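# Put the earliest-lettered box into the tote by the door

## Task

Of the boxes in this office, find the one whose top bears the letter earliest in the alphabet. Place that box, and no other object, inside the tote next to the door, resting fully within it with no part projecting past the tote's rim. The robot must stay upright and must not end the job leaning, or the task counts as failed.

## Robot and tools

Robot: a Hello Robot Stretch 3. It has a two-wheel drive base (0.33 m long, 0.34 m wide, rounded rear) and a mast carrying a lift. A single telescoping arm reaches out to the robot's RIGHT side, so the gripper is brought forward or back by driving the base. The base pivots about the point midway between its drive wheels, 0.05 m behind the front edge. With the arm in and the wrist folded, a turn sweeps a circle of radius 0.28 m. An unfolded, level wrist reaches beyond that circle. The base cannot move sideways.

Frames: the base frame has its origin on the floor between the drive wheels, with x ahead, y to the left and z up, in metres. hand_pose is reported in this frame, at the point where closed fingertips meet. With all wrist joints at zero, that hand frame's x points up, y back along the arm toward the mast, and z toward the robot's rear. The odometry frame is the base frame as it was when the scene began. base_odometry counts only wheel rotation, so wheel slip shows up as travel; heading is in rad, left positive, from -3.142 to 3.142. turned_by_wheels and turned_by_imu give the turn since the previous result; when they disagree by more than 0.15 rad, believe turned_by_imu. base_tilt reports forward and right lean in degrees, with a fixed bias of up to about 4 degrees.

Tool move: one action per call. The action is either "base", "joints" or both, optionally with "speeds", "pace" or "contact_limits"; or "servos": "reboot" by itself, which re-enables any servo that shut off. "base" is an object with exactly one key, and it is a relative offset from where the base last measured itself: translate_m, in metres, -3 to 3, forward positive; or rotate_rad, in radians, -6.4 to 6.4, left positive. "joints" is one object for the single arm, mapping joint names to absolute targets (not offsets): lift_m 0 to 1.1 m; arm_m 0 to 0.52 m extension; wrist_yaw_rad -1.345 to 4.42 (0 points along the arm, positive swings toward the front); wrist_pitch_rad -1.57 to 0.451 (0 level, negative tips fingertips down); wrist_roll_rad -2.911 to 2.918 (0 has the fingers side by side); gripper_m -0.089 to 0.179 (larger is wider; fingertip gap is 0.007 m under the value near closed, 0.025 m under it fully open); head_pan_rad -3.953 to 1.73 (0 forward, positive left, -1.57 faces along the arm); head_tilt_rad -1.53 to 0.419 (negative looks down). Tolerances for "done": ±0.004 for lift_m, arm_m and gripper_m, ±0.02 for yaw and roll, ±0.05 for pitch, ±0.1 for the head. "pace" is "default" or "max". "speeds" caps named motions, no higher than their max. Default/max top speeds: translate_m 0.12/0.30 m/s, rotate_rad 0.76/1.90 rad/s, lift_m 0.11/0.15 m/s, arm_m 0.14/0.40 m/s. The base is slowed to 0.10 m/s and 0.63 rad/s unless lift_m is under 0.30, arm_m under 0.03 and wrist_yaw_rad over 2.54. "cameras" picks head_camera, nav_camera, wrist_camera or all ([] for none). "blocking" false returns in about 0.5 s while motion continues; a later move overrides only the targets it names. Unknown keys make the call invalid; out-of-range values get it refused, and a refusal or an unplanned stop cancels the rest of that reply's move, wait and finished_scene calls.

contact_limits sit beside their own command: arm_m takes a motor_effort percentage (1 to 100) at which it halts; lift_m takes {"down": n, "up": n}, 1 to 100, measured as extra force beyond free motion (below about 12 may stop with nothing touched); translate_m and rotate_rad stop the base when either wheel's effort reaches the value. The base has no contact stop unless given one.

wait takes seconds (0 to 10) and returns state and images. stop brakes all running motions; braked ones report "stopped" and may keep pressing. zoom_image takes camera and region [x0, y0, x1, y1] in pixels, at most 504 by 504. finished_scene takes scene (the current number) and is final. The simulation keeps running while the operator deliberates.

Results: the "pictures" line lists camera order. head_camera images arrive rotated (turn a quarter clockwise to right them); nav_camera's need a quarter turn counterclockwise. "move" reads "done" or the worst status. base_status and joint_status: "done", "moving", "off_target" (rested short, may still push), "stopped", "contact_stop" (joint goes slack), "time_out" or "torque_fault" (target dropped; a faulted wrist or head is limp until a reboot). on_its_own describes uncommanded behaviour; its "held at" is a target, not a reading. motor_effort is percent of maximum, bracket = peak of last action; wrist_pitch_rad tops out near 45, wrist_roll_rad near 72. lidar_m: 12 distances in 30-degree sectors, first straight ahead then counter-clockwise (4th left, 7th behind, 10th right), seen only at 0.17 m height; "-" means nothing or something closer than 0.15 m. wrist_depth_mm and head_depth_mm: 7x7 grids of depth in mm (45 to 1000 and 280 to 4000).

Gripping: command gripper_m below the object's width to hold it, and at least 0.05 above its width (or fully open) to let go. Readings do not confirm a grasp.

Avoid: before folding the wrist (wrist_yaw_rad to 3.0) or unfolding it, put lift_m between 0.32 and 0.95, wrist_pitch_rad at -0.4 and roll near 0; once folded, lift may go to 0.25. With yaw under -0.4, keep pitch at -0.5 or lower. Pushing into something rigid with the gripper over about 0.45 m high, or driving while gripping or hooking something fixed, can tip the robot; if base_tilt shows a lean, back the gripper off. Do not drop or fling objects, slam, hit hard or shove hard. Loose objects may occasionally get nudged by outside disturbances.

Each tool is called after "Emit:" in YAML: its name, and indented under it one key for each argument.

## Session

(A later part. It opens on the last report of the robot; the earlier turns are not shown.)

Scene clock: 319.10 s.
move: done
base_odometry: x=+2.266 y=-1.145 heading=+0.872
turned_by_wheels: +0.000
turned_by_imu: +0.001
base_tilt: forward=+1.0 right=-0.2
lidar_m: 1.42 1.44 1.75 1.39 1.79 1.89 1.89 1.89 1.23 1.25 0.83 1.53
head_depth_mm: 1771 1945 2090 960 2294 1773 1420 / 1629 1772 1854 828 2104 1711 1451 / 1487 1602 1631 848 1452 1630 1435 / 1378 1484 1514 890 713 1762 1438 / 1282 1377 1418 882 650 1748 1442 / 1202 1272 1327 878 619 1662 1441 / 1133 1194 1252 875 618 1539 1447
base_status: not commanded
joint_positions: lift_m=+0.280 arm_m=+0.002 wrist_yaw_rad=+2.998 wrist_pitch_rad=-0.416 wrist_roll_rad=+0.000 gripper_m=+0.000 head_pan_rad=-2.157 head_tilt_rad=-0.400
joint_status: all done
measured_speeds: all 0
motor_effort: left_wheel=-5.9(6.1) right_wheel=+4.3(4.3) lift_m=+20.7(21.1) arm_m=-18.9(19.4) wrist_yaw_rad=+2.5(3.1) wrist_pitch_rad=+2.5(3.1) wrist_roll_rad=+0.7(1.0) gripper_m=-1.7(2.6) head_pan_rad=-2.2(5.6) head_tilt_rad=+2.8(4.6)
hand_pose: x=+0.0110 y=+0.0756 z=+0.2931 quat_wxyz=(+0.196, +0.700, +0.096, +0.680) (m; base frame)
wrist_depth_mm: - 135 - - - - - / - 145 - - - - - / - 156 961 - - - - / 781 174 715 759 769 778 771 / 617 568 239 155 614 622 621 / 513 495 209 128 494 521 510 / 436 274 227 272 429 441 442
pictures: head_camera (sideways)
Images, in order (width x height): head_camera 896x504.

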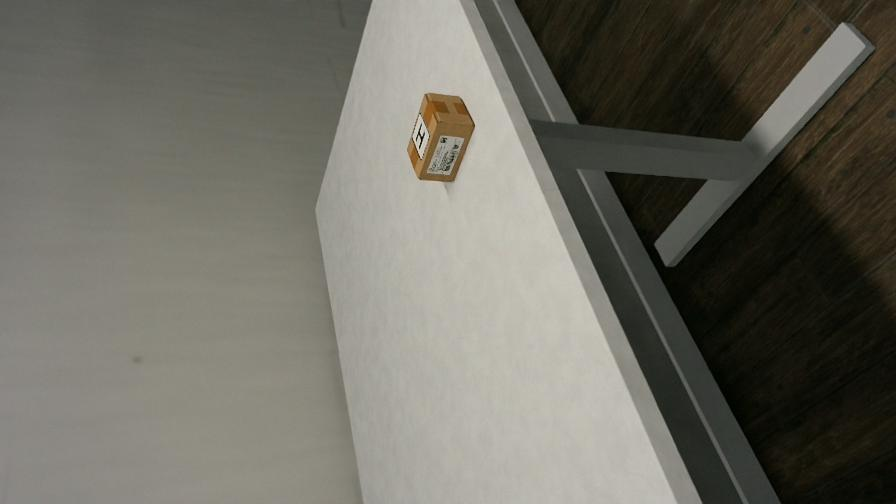

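Emit:
move:
  base: {"translate_m": 0.154}
  joints: {"head_pan_rad": -1.57, "head_tilt_rad": -0.5}
  cameras: ["head_camera"]

Emit:
move:
  joints: {"lift_m": 0.94}
  pace: "max"
  cameras: []

Emit:
move:
  joints: {"wrist_yaw_rad": 0.0}
  cameras: []

Emit:
move:
  joints: {"lift_m": 1.08, "wrist_pitch_rad": -0.9, "gripper_m": 0.13, "arm_m": 0.25}

Scene clock: 360.63 s.
move: done
base_odometry: x=+2.365 y=-1.027 heading=+0.872
turned_by_wheels: +0.000
turned_by_imu: +0.001
base_tilt: forward=+1.0 right=-0.2
lidar_m: 1.27 1.28 1.57 1.38 1.81 2.02 2.03 1.34 1.35 1.22 0.77 1.40
head_depth_mm: 1066 1155 1077 723 562 1611 1348 / 1056 1145 1076 718 560 1607 1339 / 1040 1129 1083 645 538 1600 1336 / 1032 1120 1064 680 536 1584 1335 / 1027 1121 1054 714 536 1595 1333 / 1017 1096 1053 711 533 1068 1274 / 1012 1095 1052 706 533 1550 1329
base_status: done
joint_positions: lift_m=+0.280 arm_m=+0.002 wrist_yaw_rad=+2.998 wrist_pitch_rad=-0.416 wrist_roll_rad=+0.000 gripper_m=+0.000 head_pan_rad=-1.564 head_tilt_rad=-0.499
joint_status: all done
measured_speeds: all 0
motor_effort: left_wheel=+6.1(8.4) right_wheel=+5.6(14.2) lift_m=+20.9(21.5) arm_m=-17.4(18.4) wrist_yaw_rad=+2.7(3.3) wrist_pitch_rad=+2.8(3.3) wrist_roll_rad=+0.8(1.1) gripper_m=-1.6(2.7) head_pan_rad=-3.2(5.6) head_tilt_rad=-3.1(4.8)
hand_pose: x=+0.0110 y=+0.0756 z=+0.2931 quat_wxyz=(+0.196, +0.700, +0.096, +0.680) (m; base frame)
wrist_depth_mm: - 136 - - - - - / - 146 - - - - - / - 156 968 - - - - / 764 173 729 751 765 758 774 / 616 564 239 154 613 620 613 / 517 491 209 128 502 514 523 / 440 273 226 274 431 442 436
pictures: head_camera (sideways)
Images, in order (width x height): head_camera 896x504.

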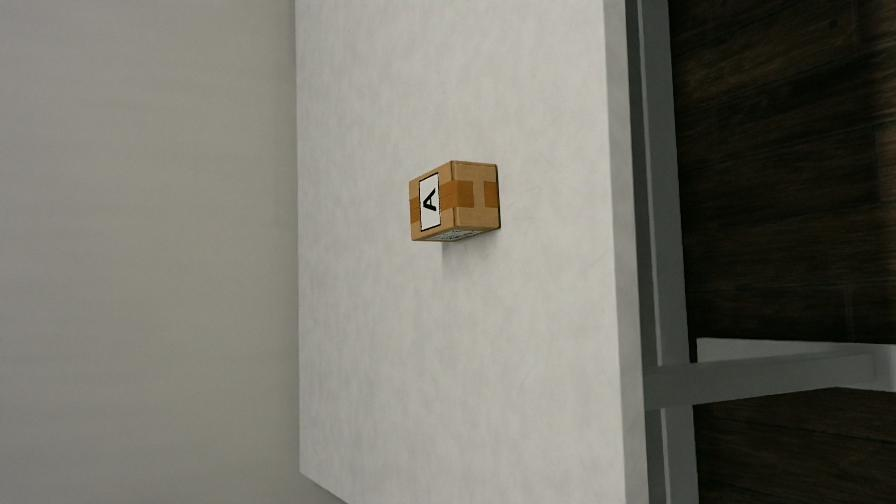

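Scene clock: 365.83 s.
move: done
base_odometry: x=+2.365 y=-1.027 heading=+0.872
turned_by_wheels: +0.000
turned_by_imu: +0.001
base_tilt: forward=+1.1 right=+0.0
lidar_m: 1.27 1.28 1.57 1.38 1.81 2.02 2.04 1.34 1.34 1.22 0.77 1.40
head_depth_mm: 1062 1154 1081 721 559 1686 - / 1051 1152 1080 719 559 1616 - / 1045 1136 1070 642 537 1618 - / 1027 1130 1066 675 536 1624 - / 1031 1115 1058 710 534 1604 - / 1023 1102 1054 710 533 1090 1338 / 1011 1089 1054 707 532 1554 1343
base_status: not commanded
joint_positions: lift_m=+0.940 arm_m=+0.002 wrist_yaw_rad=+2.998 wrist_pitch_rad=-0.417 wrist_roll_rad=+0.000 gripper_m=+0.000 head_pan_rad=-1.570 head_tilt_rad=-0.500
joint_status: all done
measured_speeds: all 0
motor_effort: left_wheel=+5.8(6.3) right_wheel=+5.3(6.2) lift_m=+29.9(33.4) arm_m=-16.5(17.7) wrist_yaw_rad=+2.9(3.3) wrist_pitch_rad=+2.9(3.3) wrist_roll_rad=+1.0(1.1) gripper_m=-2.0(2.8) head_pan_rad=-2.7(4.7) head_tilt_rad=-2.7(3.9)
hand_pose: x=+0.0110 y=+0.0755 z=+0.9530 quat_wxyz=(+0.196, +0.700, +0.096, +0.680) (m; base frame)
wrist_depth_mm: - 135 - - - - - / - 145 - - - - - / - 156 - - - - - / - 173 - - - - - / - 198 240 155 - - - / - - 209 128 - - - / - - 123 - - - -
pictures: none
No camera images: "cameras" was empty.

Scene clock: 368.33 s.
move: done
base_odometry: x=+2.365 y=-1.027 heading=+0.872
turned_by_wheels: +0.000
turned_by_imu: +0.000
base_tilt: forward=+1.0 right=-0.2
lidar_m: 1.27 1.28 1.57 1.37 1.81 2.02 2.04 1.34 1.34 1.22 0.77 1.40
head_depth_mm: 1068 1161 1081 718 558 1686 - / 1052 1149 1073 718 557 1613 - / 1046 1132 1075 645 557 - - / 1035 1125 1070 677 535 1597 1312 / 1025 1114 1054 712 533 1622 1327 / 1014 1103 1054 709 533 1085 1244 / 1014 1097 1047 706 532 1560 1334
base_status: not commanded
joint_positions: lift_m=+0.940 arm_m=+0.002 wrist_yaw_rad=+0.003 wrist_pitch_rad=-0.417 wrist_roll_rad=+0.000 gripper_m=+0.000 head_pan_rad=-1.570 head_tilt_rad=-0.500
joint_status: all done
measured_speeds: all 0
motor_effort: left_wheel=+5.9(6.2) right_wheel=+5.8(6.2) lift_m=+28.7(29.9) arm_m=-16.1(16.8) wrist_yaw_rad=-2.5(5.3) wrist_pitch_rad=+3.0(3.3) wrist_roll_rad=+0.8(1.0) gripper_m=-1.4(2.3) head_pan_rad=-3.0(5.0) head_tilt_rad=-2.0(3.5)
hand_pose: x=-0.0207 y=-0.3713 z=+0.9530 quat_wxyz=(+0.692, +0.148, -0.691, -0.145) (m; base frame)
wrist_depth_mm: - - - - - - - / 399 - - 325 - - - / 314 315 313 314 317 320 323 / 233 234 236 238 235 248 256 / 208 215 222 155 - - - / - - 123 128 - - - / - - - - - - -
pictures: none
No camera images: "cameras" was empty.

Scene clock: 371.40 s.
move: done
base_odometry: x=+2.365 y=-1.027 heading=+0.872
turned_by_wheels: +0.000
turned_by_imu: +0.000
base_tilt: forward=+1.1 right=-0.2
lidar_m: 1.27 1.28 1.56 1.37 1.81 2.02 2.04 1.34 1.34 1.22 0.77 1.41
head_depth_mm: 309 289 889 721 560 1613 1350 / 1014 298 329 628 559 1612 1342 / 1030 313 315 396 538 1608 1341 / 1036 1126 1064 626 535 1588 1334 / 1027 1108 1052 712 534 1592 1332 / 1021 1099 1056 708 533 1085 1249 / 1011 1095 1049 708 532 1549 1322
base_status: not commanded
joint_positions: lift_m=+1.080 arm_m=+0.250 wrist_yaw_rad=+0.003 wrist_pitch_rad=-0.908 wrist_roll_rad=+0.000 gripper_m=+0.130 head_pan_rad=-1.570 head_tilt_rad=-0.500
joint_status: all done
measured_speeds: all 0
motor_effort: left_wheel=+6.0(6.2) right_wheel=+5.5(6.0) lift_m=+30.3(33.0) arm_m=+21.5(23.3) wrist_yaw_rad=-2.2(2.7) wrist_pitch_rad=+1.2(4.9) wrist_roll_rad=+0.8(1.1) gripper_m=+0.0(86.5) head_pan_rad=-2.4(4.2) head_tilt_rad=-1.8(3.3)
hand_pose: x=-0.0212 y=-0.5337 z=+1.0019 quat_wxyz=(+0.636, +0.311, -0.635, -0.309) (m; base frame)
wrist_depth_mm: 344 343 341 338 339 339 337 / 303 301 304 303 299 299 302 / 273 272 267 213 271 271 270 / 248 247 247 197 247 244 245 / 228 227 226 223 226 225 226 / 209 125 205 209 208 123 208 / - 128 194 193 194 188 190
pictures: head_camera (sideways), nav_camera (sideways), wrist_camera
Images, in order (width x height): head_camera 896x504, nav_camera 672x504, wrist_camera 644x364.

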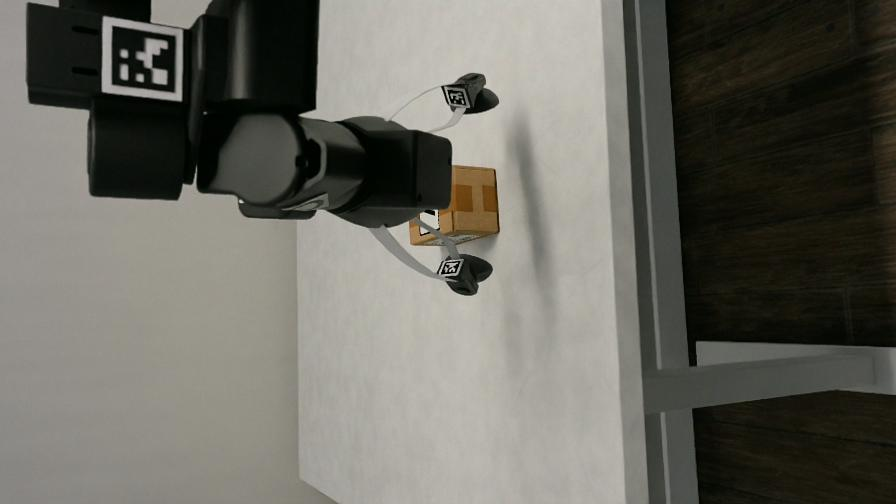

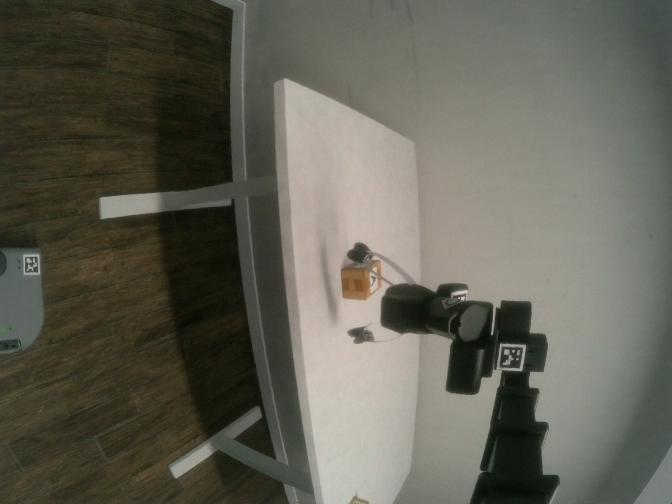

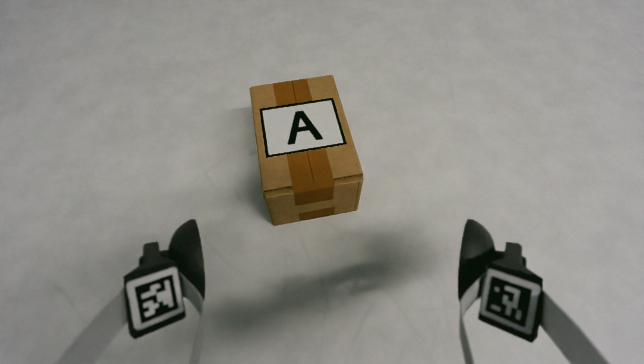

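Emit:
move:
  base: {"translate_m": 0.014}
  joints: {"arm_m": 0.36, "head_tilt_rad": -0.45}

Scene clock: 405.03 s.
move: done
base_odometry: x=+2.374 y=-1.017 heading=+0.872
turned_by_wheels: +0.000
turned_by_imu: +0.001
base_tilt: forward=+1.0 right=-0.1
lidar_m: 1.26 1.26 1.55 1.38 1.81 2.03 2.05 1.35 1.34 0.83 0.77 1.39
head_depth_mm: 1044 417 1177 795 580 1634 1392 / 1036 394 1080 750 579 1595 1390 / 1039 412 455 641 575 1591 1375 / 1030 1110 1164 712 573 1567 1384 / 1023 1103 1158 786 571 1564 1378 / 1018 1089 1140 782 571 997 1284 / 1011 1080 1138 775 568 1529 1375
base_status: done
joint_positions: lift_m=+1.080 arm_m=+0.360 wrist_yaw_rad=+0.003 wrist_pitch_rad=-0.908 wrist_roll_rad=+0.000 gripper_m=+0.130 head_pan_rad=-1.570 head_tilt_rad=-0.452
joint_status: all done
measured_speeds: all 0
motor_effort: left_wheel=+8.2(9.8) right_wheel=+5.1(9.0) lift_m=+29.7(30.0) arm_m=+21.3(24.2) wrist_yaw_rad=-2.3(2.5) wrist_pitch_rad=+1.5(1.6) wrist_roll_rad=+0.8(1.1) gripper_m=+0.3(1.2) head_pan_rad=-3.3(3.3) head_tilt_rad=+2.8(4.2)
hand_pose: x=-0.0212 y=-0.6436 z=+1.0019 quat_wxyz=(+0.636, +0.311, -0.635, -0.309) (m; base frame)
wrist_depth_mm: 338 337 341 338 337 334 336 / 303 302 301 302 300 301 299 / 271 274 272 270 268 270 270 / 247 248 246 247 246 244 245 / 226 227 226 173 226 225 225 / 209 125 203 160 209 124 208 / - 127 191 149 191 127 189
pictures: head_camera (sideways), nav_camera (sideways), wrist_camera
Images, in order (width x height): head_camera 896x504, nav_camera 672x504, wrist_camera 644x364.

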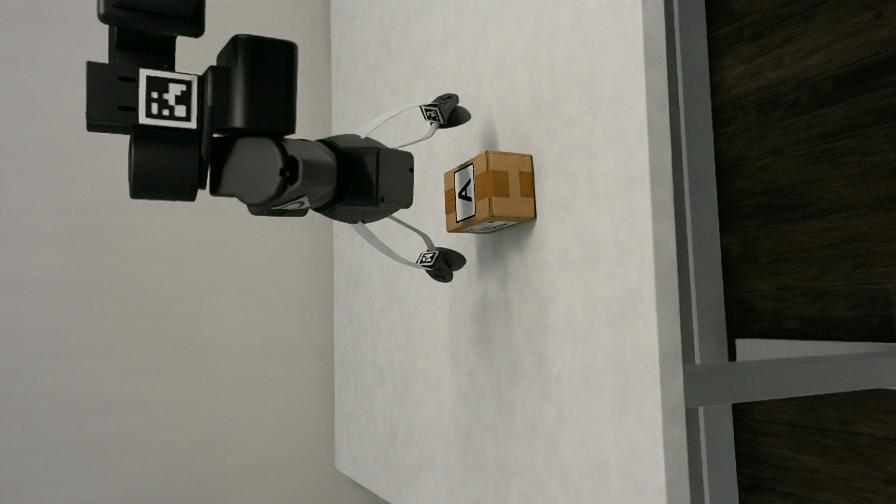

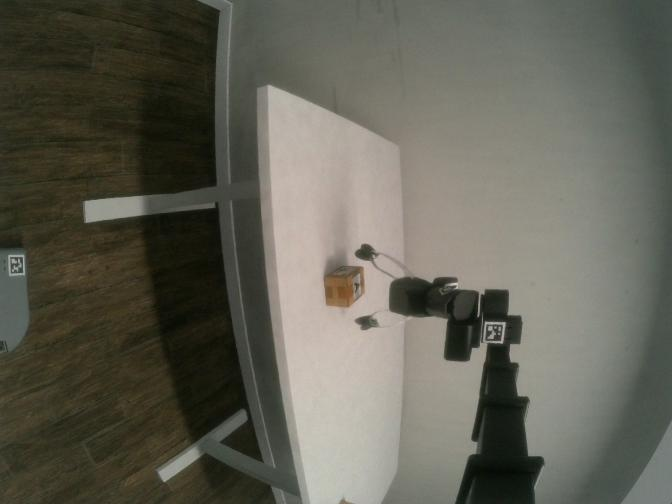

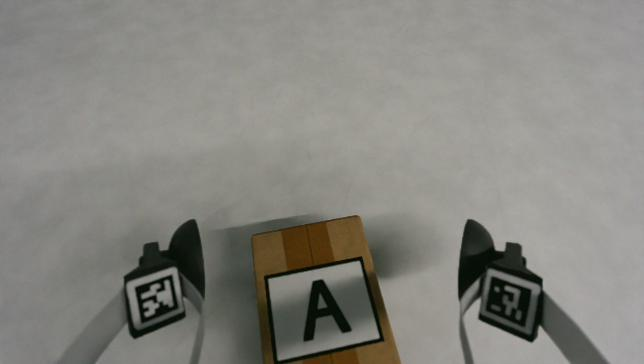

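Emit:
move:
  joints: {"lift_m": 1.025}
  contact_limits: {"lift_m": {"down": 15}}

Scene clock: 419.77 s.
move: contact_stop
base_odometry: x=+2.374 y=-1.017 heading=+0.872
turned_by_wheels: +0.000
turned_by_imu: +0.000
base_tilt: forward=+1.1 right=-0.3
lidar_m: 1.26 1.27 1.55 1.38 1.81 2.03 2.05 1.34 1.34 0.84 0.77 1.39
head_depth_mm: 1064 446 1028 797 581 1592 1388 / 1054 413 416 796 578 1589 1398 / 1047 1095 432 498 578 1590 1388 / 1034 1106 1165 750 576 1591 1380 / 1028 1100 1166 790 575 1571 1387 / 1015 1095 1158 788 574 983 1289 / 1004 1084 1151 783 571 1534 1378
base_status: not commanded
joint_positions: lift_m=+1.035 arm_m=+0.360 wrist_yaw_rad=+0.001 wrist_pitch_rad=-0.898 wrist_roll_rad=+0.001 gripper_m=+0.130 head_pan_rad=-1.570 head_tilt_rad=-0.449
joint_status: lift_m contact_stop (moved -0.045 of -0.055)
measured_speeds: translate_m=+0.000 rotate_rad=+0.000 lift_m=+0.003 arm_m=+0.000 wrist_yaw_rad=+0.000 wrist_pitch_rad=+0.000 wrist_roll_rad=+0.000 head_pan_rad=+0.000 head_tilt_rad=+0.000
on_its_own: lift_m is slack since a contact_stop (your +1.025 is given up)
motor_effort: left_wheel=-0.4(8.2) right_wheel=+1.3(5.3) lift_m=+22.4(27.2) arm_m=+19.6(21.1) wrist_yaw_rad=+0.2(2.4) wrist_pitch_rad=-0.7(3.9) wrist_roll_rad=+0.2(1.0) gripper_m=+0.8(2.1) head_pan_rad=-2.1(3.1) head_tilt_rad=+2.5(4.1)
contact_limits: lift_m down 15 (down: maximum 72; up: maximum 65)
hand_pose: x=-0.0215 y=-0.6458 z=+0.9585 quat_wxyz=(+0.637, +0.307, -0.637, -0.307) (m; base frame)
wrist_depth_mm: 280 280 278 278 277 274 276 / 247 247 246 245 245 244 241 / 224 219 220 220 220 219 218 / 201 200 200 200 198 199 201 / 183 183 135 130 182 181 180 / 169 125 143 119 165 123 167 / - 127 151 112 112 151 152
pictures: head_camera (sideways), nav_camera (sideways), wrist_camera
Images, in order (width x height): head_camera 896x504, nav_camera 672x504, wrist_camera 644x364.

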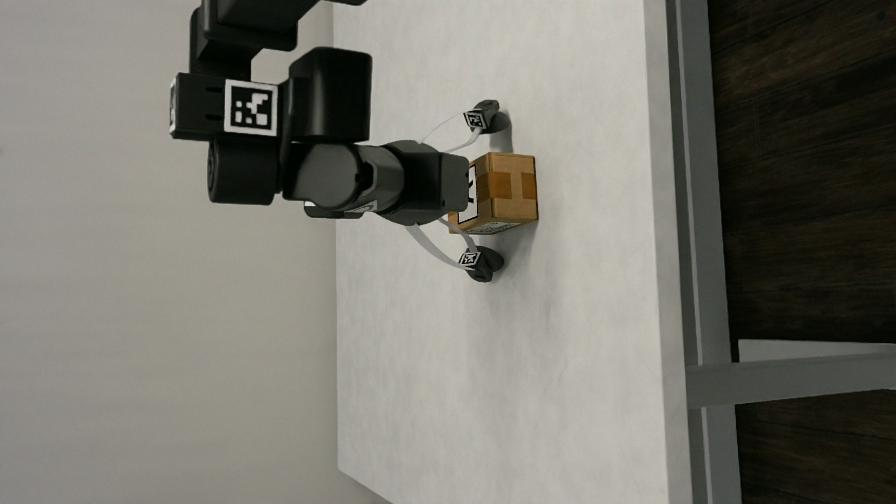

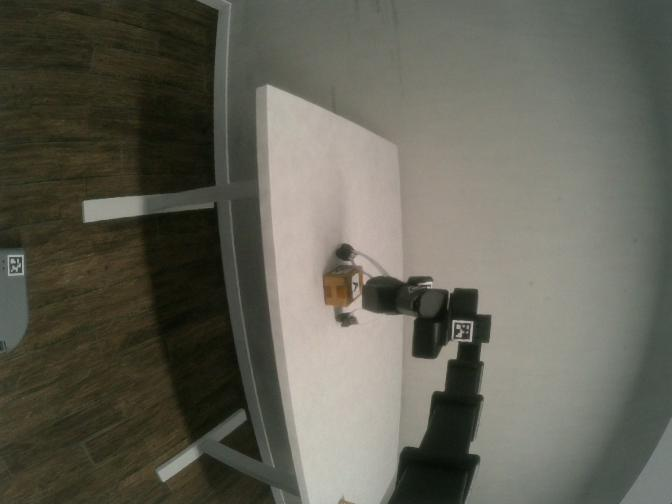

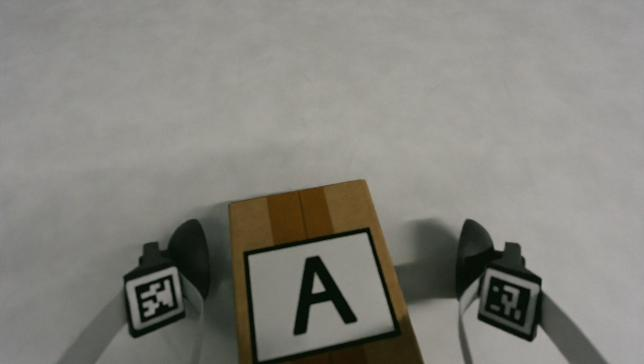

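Emit:
move:
  joints: {"lift_m": 1.038}
  cameras: ["wrist_camera"]

Emit:
move:
  joints: {"gripper_m": 0.02}
  cameras: ["wrist_camera"]

Scene clock: 474.93 s.
move: done
base_odometry: x=+2.374 y=-1.017 heading=+0.872
turned_by_wheels: +0.000
turned_by_imu: +0.001
base_tilt: forward=+1.0 right=+0.0
lidar_m: 1.26 1.27 1.55 1.38 1.81 2.03 2.05 1.35 1.35 0.84 0.77 1.39
head_depth_mm: 1065 445 1021 801 581 1598 1396 / 1050 412 414 797 580 1580 1382 / 1048 1098 431 501 579 1592 1390 / 1038 1120 1167 751 573 1578 1387 / 1023 1104 1154 791 572 1569 1372 / 1014 1087 1157 784 573 982 1284 / 1003 1076 1155 780 571 1528 1374
base_status: not commanded
joint_positions: lift_m=+1.038 arm_m=+0.360 wrist_yaw_rad=+0.001 wrist_pitch_rad=-0.902 wrist_roll_rad=+0.001 gripper_m=+0.130 head_pan_rad=-1.570 head_tilt_rad=-0.449
joint_status: all done
measured_speeds: all 0
motor_effort: left_wheel=-0.5(0.7) right_wheel=+1.2(1.6) lift_m=+27.4(29.3) arm_m=+17.2(17.6) wrist_yaw_rad=-0.2(0.3) wrist_pitch_rad=+0.6(0.6) wrist_roll_rad=+0.4(0.4) gripper_m=-0.6(0.8) head_pan_rad=-1.1(2.2) head_tilt_rad=+0.4(0.8)
hand_pose: x=-0.0215 y=-0.6448 z=+0.9607 quat_wxyz=(+0.636, +0.308, -0.636, -0.309) (m; base frame)
wrist_depth_mm: 281 280 278 275 277 276 275 / 248 246 248 245 243 246 244 / 222 222 221 220 218 220 220 / 202 201 202 200 201 200 202 / 185 185 154 131 183 182 182 / 170 125 126 120 166 124 168 / - 153 116 112 113 152 155
pictures: wrist_camera
Images, in order (width x height): wrist_camera 644x364.

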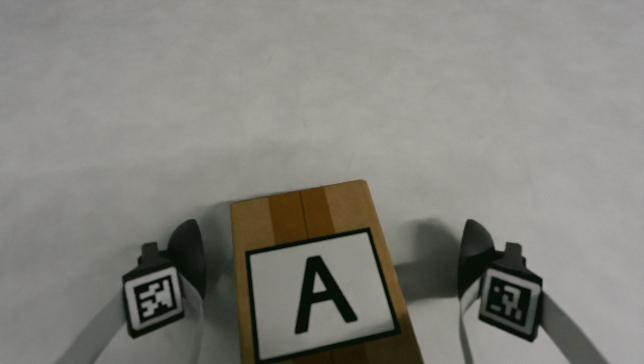

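Scene clock: 476.57 s.
move: done
base_odometry: x=+2.374 y=-1.017 heading=+0.872
turned_by_wheels: +0.000
turned_by_imu: +0.000
base_tilt: forward=+1.0 right=-0.2
lidar_m: 1.26 1.27 1.55 1.38 1.81 2.03 2.05 1.35 1.35 0.83 0.77 1.39
head_depth_mm: 1062 440 1026 800 583 1596 1395 / 1055 413 414 801 581 1588 1392 / 1045 1100 432 507 576 1588 1384 / 1036 1110 1169 751 577 1584 1392 / 1022 1097 1168 791 573 1561 1389 / 1017 1094 1145 785 574 980 1283 / 1011 1079 1143 782 574 1547 1375
base_status: not commanded
joint_positions: lift_m=+1.038 arm_m=+0.360 wrist_yaw_rad=+0.004 wrist_pitch_rad=-0.880 wrist_roll_rad=+0.000 gripper_m=+0.021 head_pan_rad=-1.570 head_tilt_rad=-0.449
joint_status: all done
measured_speeds: all 0
motor_effort: left_wheel=-0.3(0.7) right_wheel=-0.1(1.6) lift_m=+19.0(27.7) arm_m=+16.1(17.3) wrist_yaw_rad=-2.9(3.5) wrist_pitch_rad=-3.8(4.3) wrist_roll_rad=+0.5(0.9) gripper_m=-26.7(99.3) head_pan_rad=-1.4(2.3) head_tilt_rad=-1.1(1.5)
hand_pose: x=-0.0210 y=-0.6496 z=+0.9639 quat_wxyz=(+0.640, +0.303, -0.639, -0.300) (m; base frame)
wrist_depth_mm: 295 296 295 290 291 291 289 / 260 258 259 257 257 255 253 / 231 231 230 227 228 229 227 / 209 208 207 206 206 206 206 / 190 190 148 136 148 187 186 / 174 175 125 124 126 170 172 / 163 121 122 115 118 155 159
pictures: wrist_camera
Images, in order (width x height): wrist_camera 644x364.

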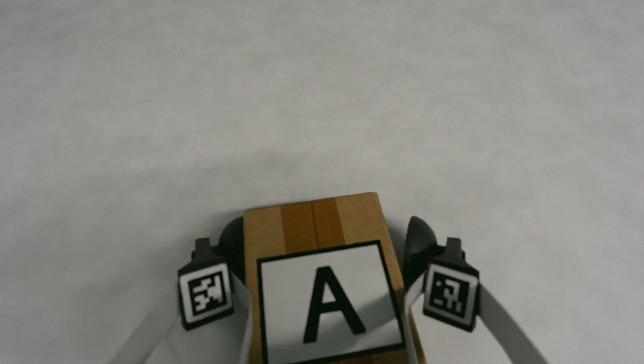

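Emit:
move:
  joints: {"lift_m": 1.09}
  cameras: ["wrist_camera"]

Emit:
move:
  joints: {"arm_m": 0.0, "head_pan_rad": 0.0}
  cameras: ["wrist_camera", "nav_camera"]

Scene clock: 479.87 s.
move: done
base_odometry: x=+2.374 y=-1.017 heading=+0.872
turned_by_wheels: +0.000
turned_by_imu: +0.000
base_tilt: forward=+0.9 right=-0.2
lidar_m: 1.26 1.27 1.55 1.37 1.81 2.03 2.05 1.34 1.34 0.84 0.77 1.39
head_depth_mm: 1028 419 1186 801 582 1600 1399 / 1025 389 1182 795 580 1585 1390 / 1040 410 452 602 578 1579 1376 / 1030 1119 1172 750 574 1590 1387 / 1027 1103 1153 790 573 1564 1379 / 1014 1087 1152 782 573 976 1283 / 1007 1085 1148 782 570 1525 1376
base_status: not commanded
joint_positions: lift_m=+1.090 arm_m=+0.360 wrist_yaw_rad=+0.002 wrist_pitch_rad=-0.912 wrist_roll_rad=+0.002 gripper_m=+0.024 head_pan_rad=-1.570 head_tilt_rad=-0.449
joint_status: all done
measured_speeds: all 0
motor_effort: left_wheel=-0.2(0.5) right_wheel=-0.1(0.7) lift_m=+31.2(32.1) arm_m=+13.6(15.3) wrist_yaw_rad=-1.4(2.9) wrist_pitch_rad=+2.0(4.3) wrist_roll_rad=+0.3(0.8) gripper_m=-12.9(14.5) head_pan_rad=-0.3(1.6) head_tilt_rad=-2.0(3.0)
hand_pose: x=-0.0213 y=-0.6427 z=+1.0113 quat_wxyz=(+0.635, +0.312, -0.635, -0.311) (m; base frame)
wrist_depth_mm: 354 355 351 351 346 352 350 / 316 313 312 313 308 312 311 / 283 283 282 280 281 279 280 / 259 257 256 254 254 256 255 / 238 235 154 140 152 235 233 / 219 219 131 131 127 216 217 / 203 109 198 121 195 200 201
pictures: wrist_camera
Images, in order (width x height): wrist_camera 644x364.

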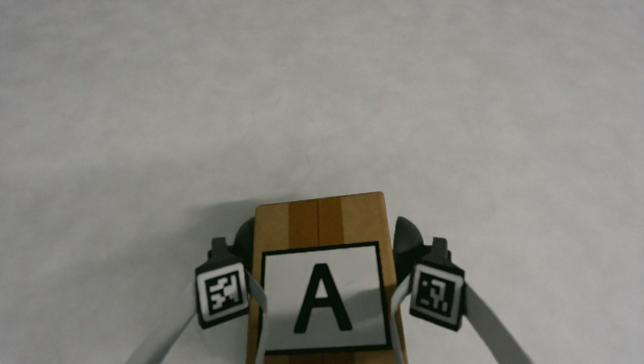

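Scene clock: 483.70 s.
move: done
base_odometry: x=+2.374 y=-1.017 heading=+0.872
turned_by_wheels: +0.000
turned_by_imu: +0.001
base_tilt: forward=+1.0 right=-0.1
lidar_m: 1.26 1.26 1.55 1.38 1.82 2.03 2.05 1.34 1.34 0.83 0.77 1.39
head_depth_mm: 1096 1177 1281 1408 1557 1660 1401 / 1086 1175 1266 1391 1531 1633 1389 / 1071 1155 1259 1369 1515 1626 1382 / 1055 1142 1231 1366 1488 1610 1377 / 1051 1125 1215 1335 1481 1597 1382 / 1037 1115 1205 1325 1469 1571 1370 / 1031 1115 1204 1314 1436 1567 1372
base_status: not commanded
joint_positions: lift_m=+1.090 arm_m=+0.002 wrist_yaw_rad=+0.002 wrist_pitch_rad=-0.913 wrist_roll_rad=+0.002 gripper_m=+0.024 head_pan_rad=+0.003 head_tilt_rad=-0.450
joint_status: all done
joint sent to its limit — arm_m, lower limit.
measured_speeds: all 0
motor_effort: left_wheel=-0.2(0.4) right_wheel=-0.1(0.7) lift_m=+24.0(31.2) arm_m=-19.6(22.7) wrist_yaw_rad=-1.7(2.1) wrist_pitch_rad=+2.1(2.7) wrist_roll_rad=+0.3(0.6) gripper_m=-13.4(14.5) head_pan_rad=-2.4(5.0) head_tilt_rad=-2.7(3.5)
hand_pose: x=-0.0213 y=-0.2843 z=+1.0112 quat_wxyz=(+0.635, +0.312, -0.634, -0.311) (m; base frame)
wrist_depth_mm: 354 357 355 352 355 353 355 / 318 316 315 314 312 314 319 / 286 291 298 308 - - - / - - - - - - - / - - 150 140 154 - - / - - 132 131 127 - - / - - 125 121 121 - -
pictures: nav_camera (sideways), wrist_camera
Images, in order (width x height): nav_camera 672x504, wrist_camera 644x364.

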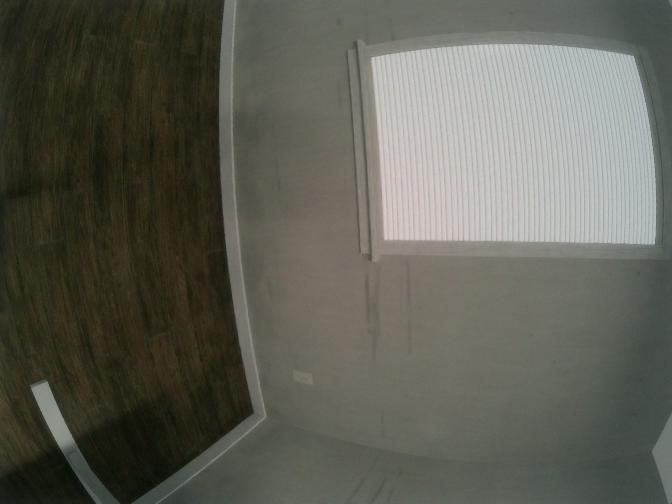

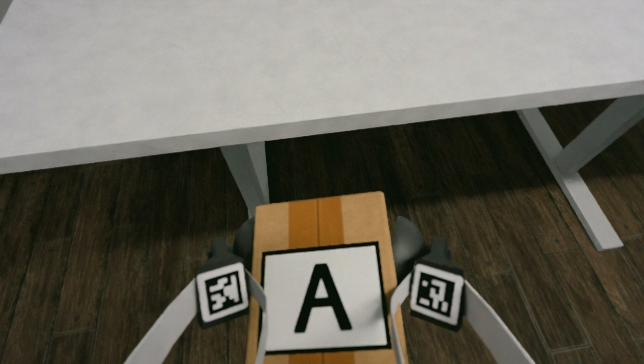

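Emit:
move:
  base: {"translate_m": 0.42}
  joints: {"lift_m": 0.6}
  pace: "max"
  cameras: ["wrist_camera"]

Emit:
move:
  base: {"rotate_rad": 1.571}
  joints: {"head_pan_rad": 0.0, "head_tilt_rad": -0.35}
  cameras: ["nav_camera", "wrist_camera"]

Scene clock: 501.47 s.
move: done
base_odometry: x=+2.644 y=-0.695 heading=+0.872
turned_by_wheels: +0.000
turned_by_imu: +0.001
base_tilt: forward=+0.8 right=-0.2
lidar_m: 0.85 0.85 1.05 1.43 1.43 1.75 2.45 1.67 0.77 0.75 1.15 0.94
head_depth_mm: 725 777 848 921 1026 1157 1294 / 715 770 840 923 1017 1136 1271 / 709 766 830 909 998 1112 1254 / 692 749 811 887 982 1102 1236 / 689 745 803 877 973 1084 1218 / 685 735 795 866 962 1069 1194 / 680 730 790 859 946 1054 1178
base_status: done
joint_positions: lift_m=+0.600 arm_m=+0.002 wrist_yaw_rad=+0.002 wrist_pitch_rad=-0.913 wrist_roll_rad=+0.002 gripper_m=+0.024 head_pan_rad=+0.000 head_tilt_rad=-0.450
joint_status: all done
measured_speeds: all 0
motor_effort: left_wheel=+8.0(13.0) right_wheel=+0.7(9.8) lift_m=+24.2(24.3) arm_m=-4.7(14.2) wrist_yaw_rad=-1.9(2.1) wrist_pitch_rad=+2.3(2.7) wrist_roll_rad=+0.1(0.6) gripper_m=-13.9(14.7) head_pan_rad=-3.8(4.4) head_tilt_rad=-1.0(3.2)
hand_pose: x=-0.0213 y=-0.2843 z=+0.5212 quat_wxyz=(+0.635, +0.312, -0.634, -0.312) (m; base frame)
wrist_depth_mm: - - - - - - - / 917 928 927 943 911 925 944 / 838 857 855 863 848 843 837 / 780 763 785 767 764 758 758 / 727 710 150 140 147 703 706 / 653 677 131 130 126 656 645 / 614 108 126 121 122 603 601
pictures: wrist_camera
Images, in order (width x height): wrist_camera 644x364.

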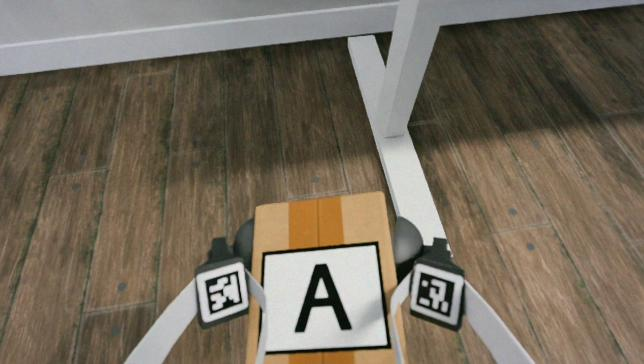

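Scene clock: 505.07 s.
move: done
base_odometry: x=+2.644 y=-0.695 heading=+2.443
turned_by_wheels: +1.570
turned_by_imu: +1.566
base_tilt: forward=+1.1 right=-0.1
lidar_m: 1.45 1.43 1.73 2.46 2.04 0.77 0.75 1.15 0.94 0.85 0.85 1.03
head_depth_mm: 1912 1933 1940 1947 1960 1831 1503 / 2402 2445 2473 2586 2375 1871 1494 / 3138 3325 3507 3371 2501 1865 1497 / 3188 3347 3589 3376 2475 1881 1494 / 3148 3304 3529 3682 2491 1871 1505 / 3032 1603 1541 1836 1767 1697 1483 / 1538 1657 1726 1870 2009 1743 1491
base_status: done
joint_positions: lift_m=+0.600 arm_m=+0.002 wrist_yaw_rad=+0.002 wrist_pitch_rad=-0.913 wrist_roll_rad=+0.002 gripper_m=+0.024 head_pan_rad=+0.000 head_tilt_rad=-0.350
joint_status: all done
measured_speeds: all 0
motor_effort: left_wheel=-11.4(14.5) right_wheel=+10.1(16.2) lift_m=+29.3(29.3) arm_m=-11.3(11.3) wrist_yaw_rad=-1.7(2.1) wrist_pitch_rad=+2.2(2.5) wrist_roll_rad=+0.3(0.4) gripper_m=-13.6(15.0) head_pan_rad=-2.8(4.4) head_tilt_rad=+3.9(5.7)
hand_pose: x=-0.0213 y=-0.2843 z=+0.5212 quat_wxyz=(+0.635, +0.312, -0.634, -0.312) (m; base frame)
wrist_depth_mm: - - - - - - - / - - - - - 902 900 / - 816 817 846 833 835 835 / 762 780 764 758 769 764 744 / 716 712 150 140 155 713 695 / 662 666 132 131 127 654 655 / 612 108 127 121 122 605 606
pictures: nav_camera (sideways), wrist_camera
Images, in order (width x height): nav_camera 672x504, wrist_camera 644x364.

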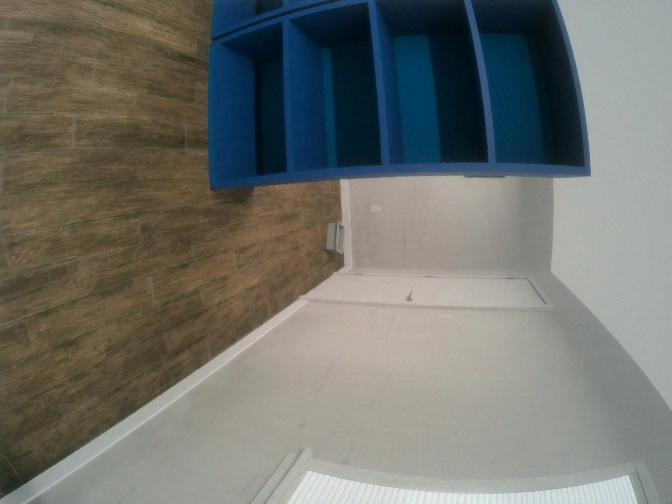

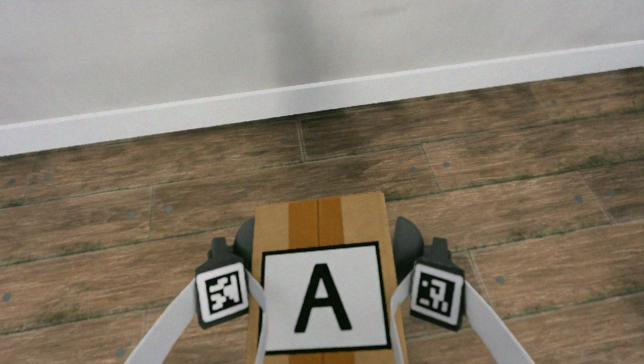

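Emit:
move:
  joints: {"lift_m": 0.45, "wrist_pitch_rad": -0.4}
  pace: "max"
  cameras: []

Emit:
move:
  joints: {"wrist_yaw_rad": 2.6, "head_pan_rad": -0.6, "head_tilt_rad": -1.0}
  cameras: ["head_camera", "nav_camera", "wrist_camera"]

Scene clock: 522.70 s.
move: done
base_odometry: x=+2.644 y=-0.695 heading=+2.443
turned_by_wheels: +0.000
turned_by_imu: +0.001
base_tilt: forward=+1.1 right=-0.1
lidar_m: 1.45 1.43 1.73 2.46 2.04 0.77 0.75 1.16 0.94 0.85 0.85 1.04
head_depth_mm: 1909 1929 1923 1962 1967 1814 1522 / 2438 2483 2485 2546 2367 1878 1508 / 3125 3321 3587 3357 2462 1871 1513 / 3224 3347 3594 3487 2473 1852 1496 / 3171 3327 3489 3687 2467 1858 1499 / 3045 1601 1536 1857 1762 1708 1491 / 1534 1654 1742 1879 2022 1731 1482
base_status: not commanded
joint_positions: lift_m=+0.450 arm_m=+0.002 wrist_yaw_rad=+0.002 wrist_pitch_rad=-0.429 wrist_roll_rad=+0.002 gripper_m=+0.024 head_pan_rad=+0.000 head_tilt_rad=-0.350
joint_status: all done
measured_speeds: all 0
motor_effort: left_wheel=-11.3(11.5) right_wheel=+10.4(10.9) lift_m=+22.8(26.9) arm_m=-17.0(20.4) wrist_yaw_rad=-1.7(2.1) wrist_pitch_rad=+5.2(8.5) wrist_roll_rad=+0.1(0.4) gripper_m=-12.9(14.6) head_pan_rad=-3.1(3.9) head_tilt_rad=+2.2(4.8)
hand_pose: x=-0.0210 y=-0.3698 z=+0.4603 quat_wxyz=(+0.691, +0.151, -0.691, -0.150) (m; base frame)
wrist_depth_mm: - - - - - - - / - - - - - - - / - - - - - - - / - - - - - - - / - - 148 141 147 822 848 / 678 714 132 130 126 713 721 / 612 109 126 121 122 604 619
pictures: none
No camera images: "cameras" was empty.

Scene clock: 525.00 s.
move: done
base_odometry: x=+2.644 y=-0.695 heading=+2.443
turned_by_wheels: +0.000
turned_by_imu: +0.000
base_tilt: forward=+0.9 right=-0.1
lidar_m: 1.45 1.43 1.73 2.45 2.04 0.77 0.75 1.16 0.94 0.85 0.85 1.04
head_depth_mm: 898 1035 1205 1397 1338 1208 603 / 1010 1152 1347 1462 1346 1222 599 / 1111 1293 1549 1494 1347 1220 639 / 1251 1472 1649 1508 1349 1230 1119 / 1424 1731 1697 1507 1350 1218 697 / 1621 1881 1702 1503 1352 1224 1122 / 1939 1958 1702 1509 1356 1237 1123
base_status: not commanded
joint_positions: lift_m=+0.450 arm_m=+0.002 wrist_yaw_rad=+2.597 wrist_pitch_rad=-0.428 wrist_roll_rad=+0.002 gripper_m=+0.024 head_pan_rad=-0.608 head_tilt_rad=-1.002
joint_status: all done
measured_speeds: all 0
motor_effort: left_wheel=-11.1(11.4) right_wheel=+10.2(11.0) lift_m=+30.5(30.5) arm_m=-12.9(17.0) wrist_yaw_rad=+3.3(7.8) wrist_pitch_rad=+5.0(5.3) wrist_roll_rad=+0.3(0.5) gripper_m=-14.1(14.9) head_pan_rad=+3.7(4.7) head_tilt_rad=-4.1(6.7)
hand_pose: x=+0.0944 y=+0.0440 z=+0.4604 quat_wxyz=(+0.331, +0.706, -0.041, +0.625) (m; base frame)
wrist_depth_mm: - - - - - - - / - - - - - - - / - - - - - - - / - - - - - - - / 851 867 150 141 155 861 862 / 696 733 131 130 127 714 719 / 228 108 127 121 121 607 608
pictures: head_camera (sideways), nav_camera (sideways), wrist_camera
Images, in order (width x height): head_camera 896x504, nav_camera 672x504, wrist_camera 644x364.

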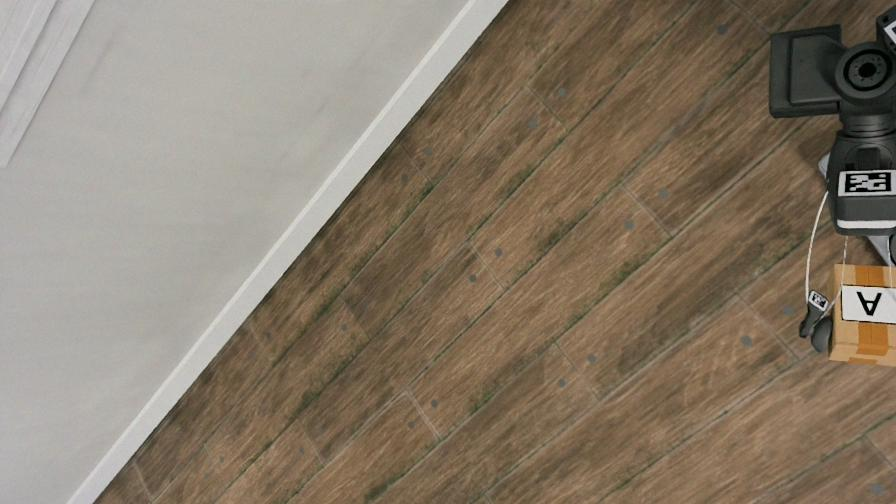

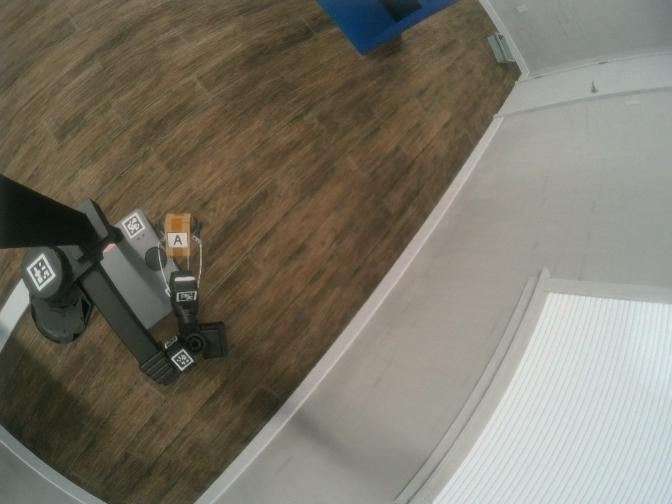

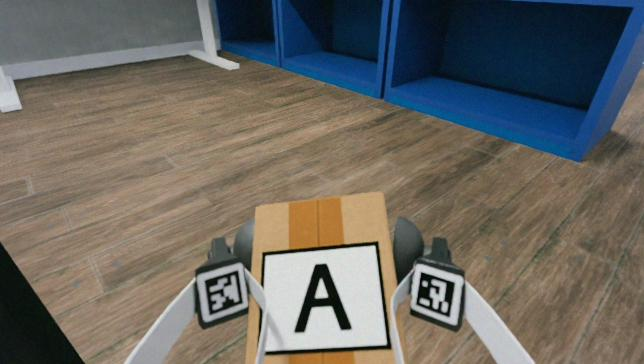

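Emit:
move:
  joints: {"lift_m": 0.28, "head_pan_rad": 0.0, "head_tilt_rad": -0.35}
  pace: "max"
  cameras: []

Emit:
move:
  base: {"translate_m": 2.5}
  joints: {"head_pan_rad": -0.1, "head_tilt_rad": -0.6}
  pace: "max"
  cameras: ["head_camera", "nav_camera"]

Scene clock: 531.03 s.
move: done
base_odometry: x=+2.644 y=-0.695 heading=+2.443
turned_by_wheels: +0.000
turned_by_imu: +0.001
base_tilt: forward=+0.9 right=-0.2
lidar_m: 1.45 1.43 1.73 2.46 2.04 0.77 0.75 1.16 0.94 0.85 0.85 1.04
head_depth_mm: 1971 1971 1983 1981 2044 1851 1511 / 2508 2541 2541 2554 2386 1882 1519 / 3195 3337 3536 3413 2531 1885 1519 / 3195 3375 3603 3496 2466 1860 1506 / 3120 3227 3517 3715 2487 1856 1495 / 1444 1678 1673 1854 1700 1759 1500 / 1551 1660 1738 1877 2020 1741 1488
base_status: not commanded
joint_positions: lift_m=+0.280 arm_m=+0.002 wrist_yaw_rad=+2.597 wrist_pitch_rad=-0.427 wrist_roll_rad=+0.002 gripper_m=+0.024 head_pan_rad=+0.010 head_tilt_rad=-0.346
joint_status: all done
measured_speeds: all 0
motor_effort: left_wheel=-11.0(11.2) right_wheel=+9.9(10.6) lift_m=+22.7(26.8) arm_m=-4.5(8.0) wrist_yaw_rad=+3.0(4.0) wrist_pitch_rad=+4.9(5.2) wrist_roll_rad=+0.3(0.5) gripper_m=-13.4(14.2) head_pan_rad=-4.4(4.4) head_tilt_rad=+1.5(6.2)
hand_pose: x=+0.0944 y=+0.0441 z=+0.2906 quat_wxyz=(+0.331, +0.706, -0.042, +0.625) (m; base frame)
wrist_depth_mm: - - - - - - - / - - - - - - - / - - - - - - - / 752 747 751 750 752 752 760 / 593 615 151 142 155 607 604 / 506 522 131 130 126 509 510 / 227 108 257 121 122 435 435
pictures: none
No camera images: "cameras" was empty.

Scene clock: 540.87 s.
move: done
base_odometry: x=+0.730 y=+0.913 heading=+2.443
turned_by_wheels: +0.000
turned_by_imu: -0.002
base_tilt: forward=+1.2 right=+0.0
lidar_m: 0.85 1.17 1.42 2.71 1.00 0.80 3.22 0.70 0.44 0.36 0.38 0.45
head_depth_mm: 645 667 699 728 768 802 845 / 832 812 850 913 980 1042 1110 / 1011 1105 1209 1314 1425 1402 1263 / 1007 1109 1240 1406 1604 1482 1257 / 992 1090 1203 1356 1552 1474 1213 / 969 1065 1179 1330 1523 1478 1212 / 956 1043 1154 1294 1461 1473 1239
base_status: done
joint_positions: lift_m=+0.280 arm_m=+0.002 wrist_yaw_rad=+2.597 wrist_pitch_rad=-0.427 wrist_roll_rad=+0.002 gripper_m=+0.024 head_pan_rad=-0.100 head_tilt_rad=-0.600
joint_status: all done
measured_speeds: all 0
motor_effort: left_wheel=+1.8(13.5) right_wheel=+3.3(16.3) lift_m=+30.4(31.4) arm_m=+13.1(13.4) wrist_yaw_rad=+2.9(3.5) wrist_pitch_rad=+4.6(5.3) wrist_roll_rad=+0.1(0.5) gripper_m=-13.5(15.2) head_pan_rad=-2.1(5.0) head_tilt_rad=-2.8(5.3)
hand_pose: x=+0.0943 y=+0.0442 z=+0.2906 quat_wxyz=(+0.330, +0.706, -0.041, +0.625) (m; base frame)
wrist_depth_mm: - - - - - - - / - - - - - - - / - - - - - - - / 759 763 757 756 746 739 - / 614 606 150 141 154 597 530 / 509 522 132 131 126 510 508 / 227 109 255 121 122 437 433
pictures: head_camera (sideways), nav_camera (sideways)
Images, in order (width x height): head_camera 896x504, nav_camera 672x504.

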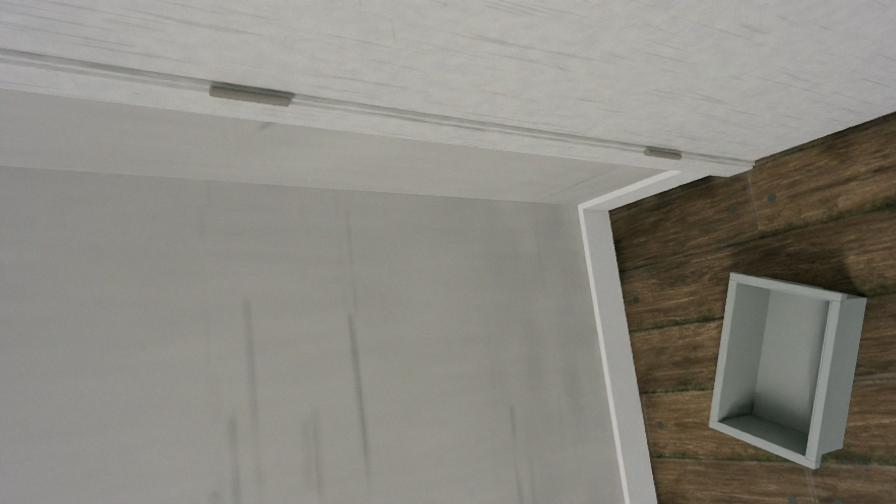

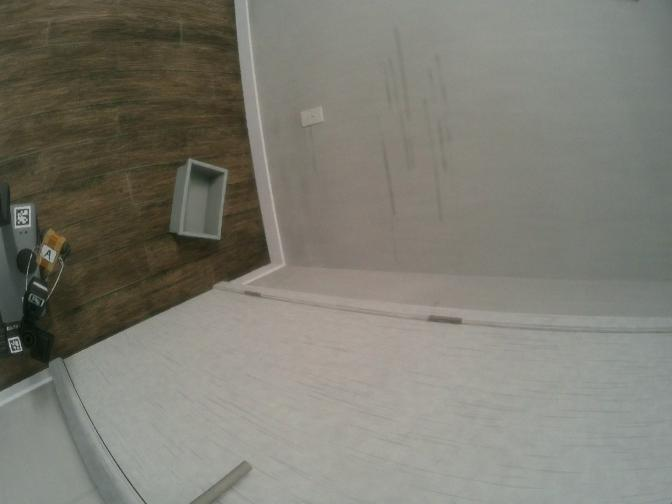

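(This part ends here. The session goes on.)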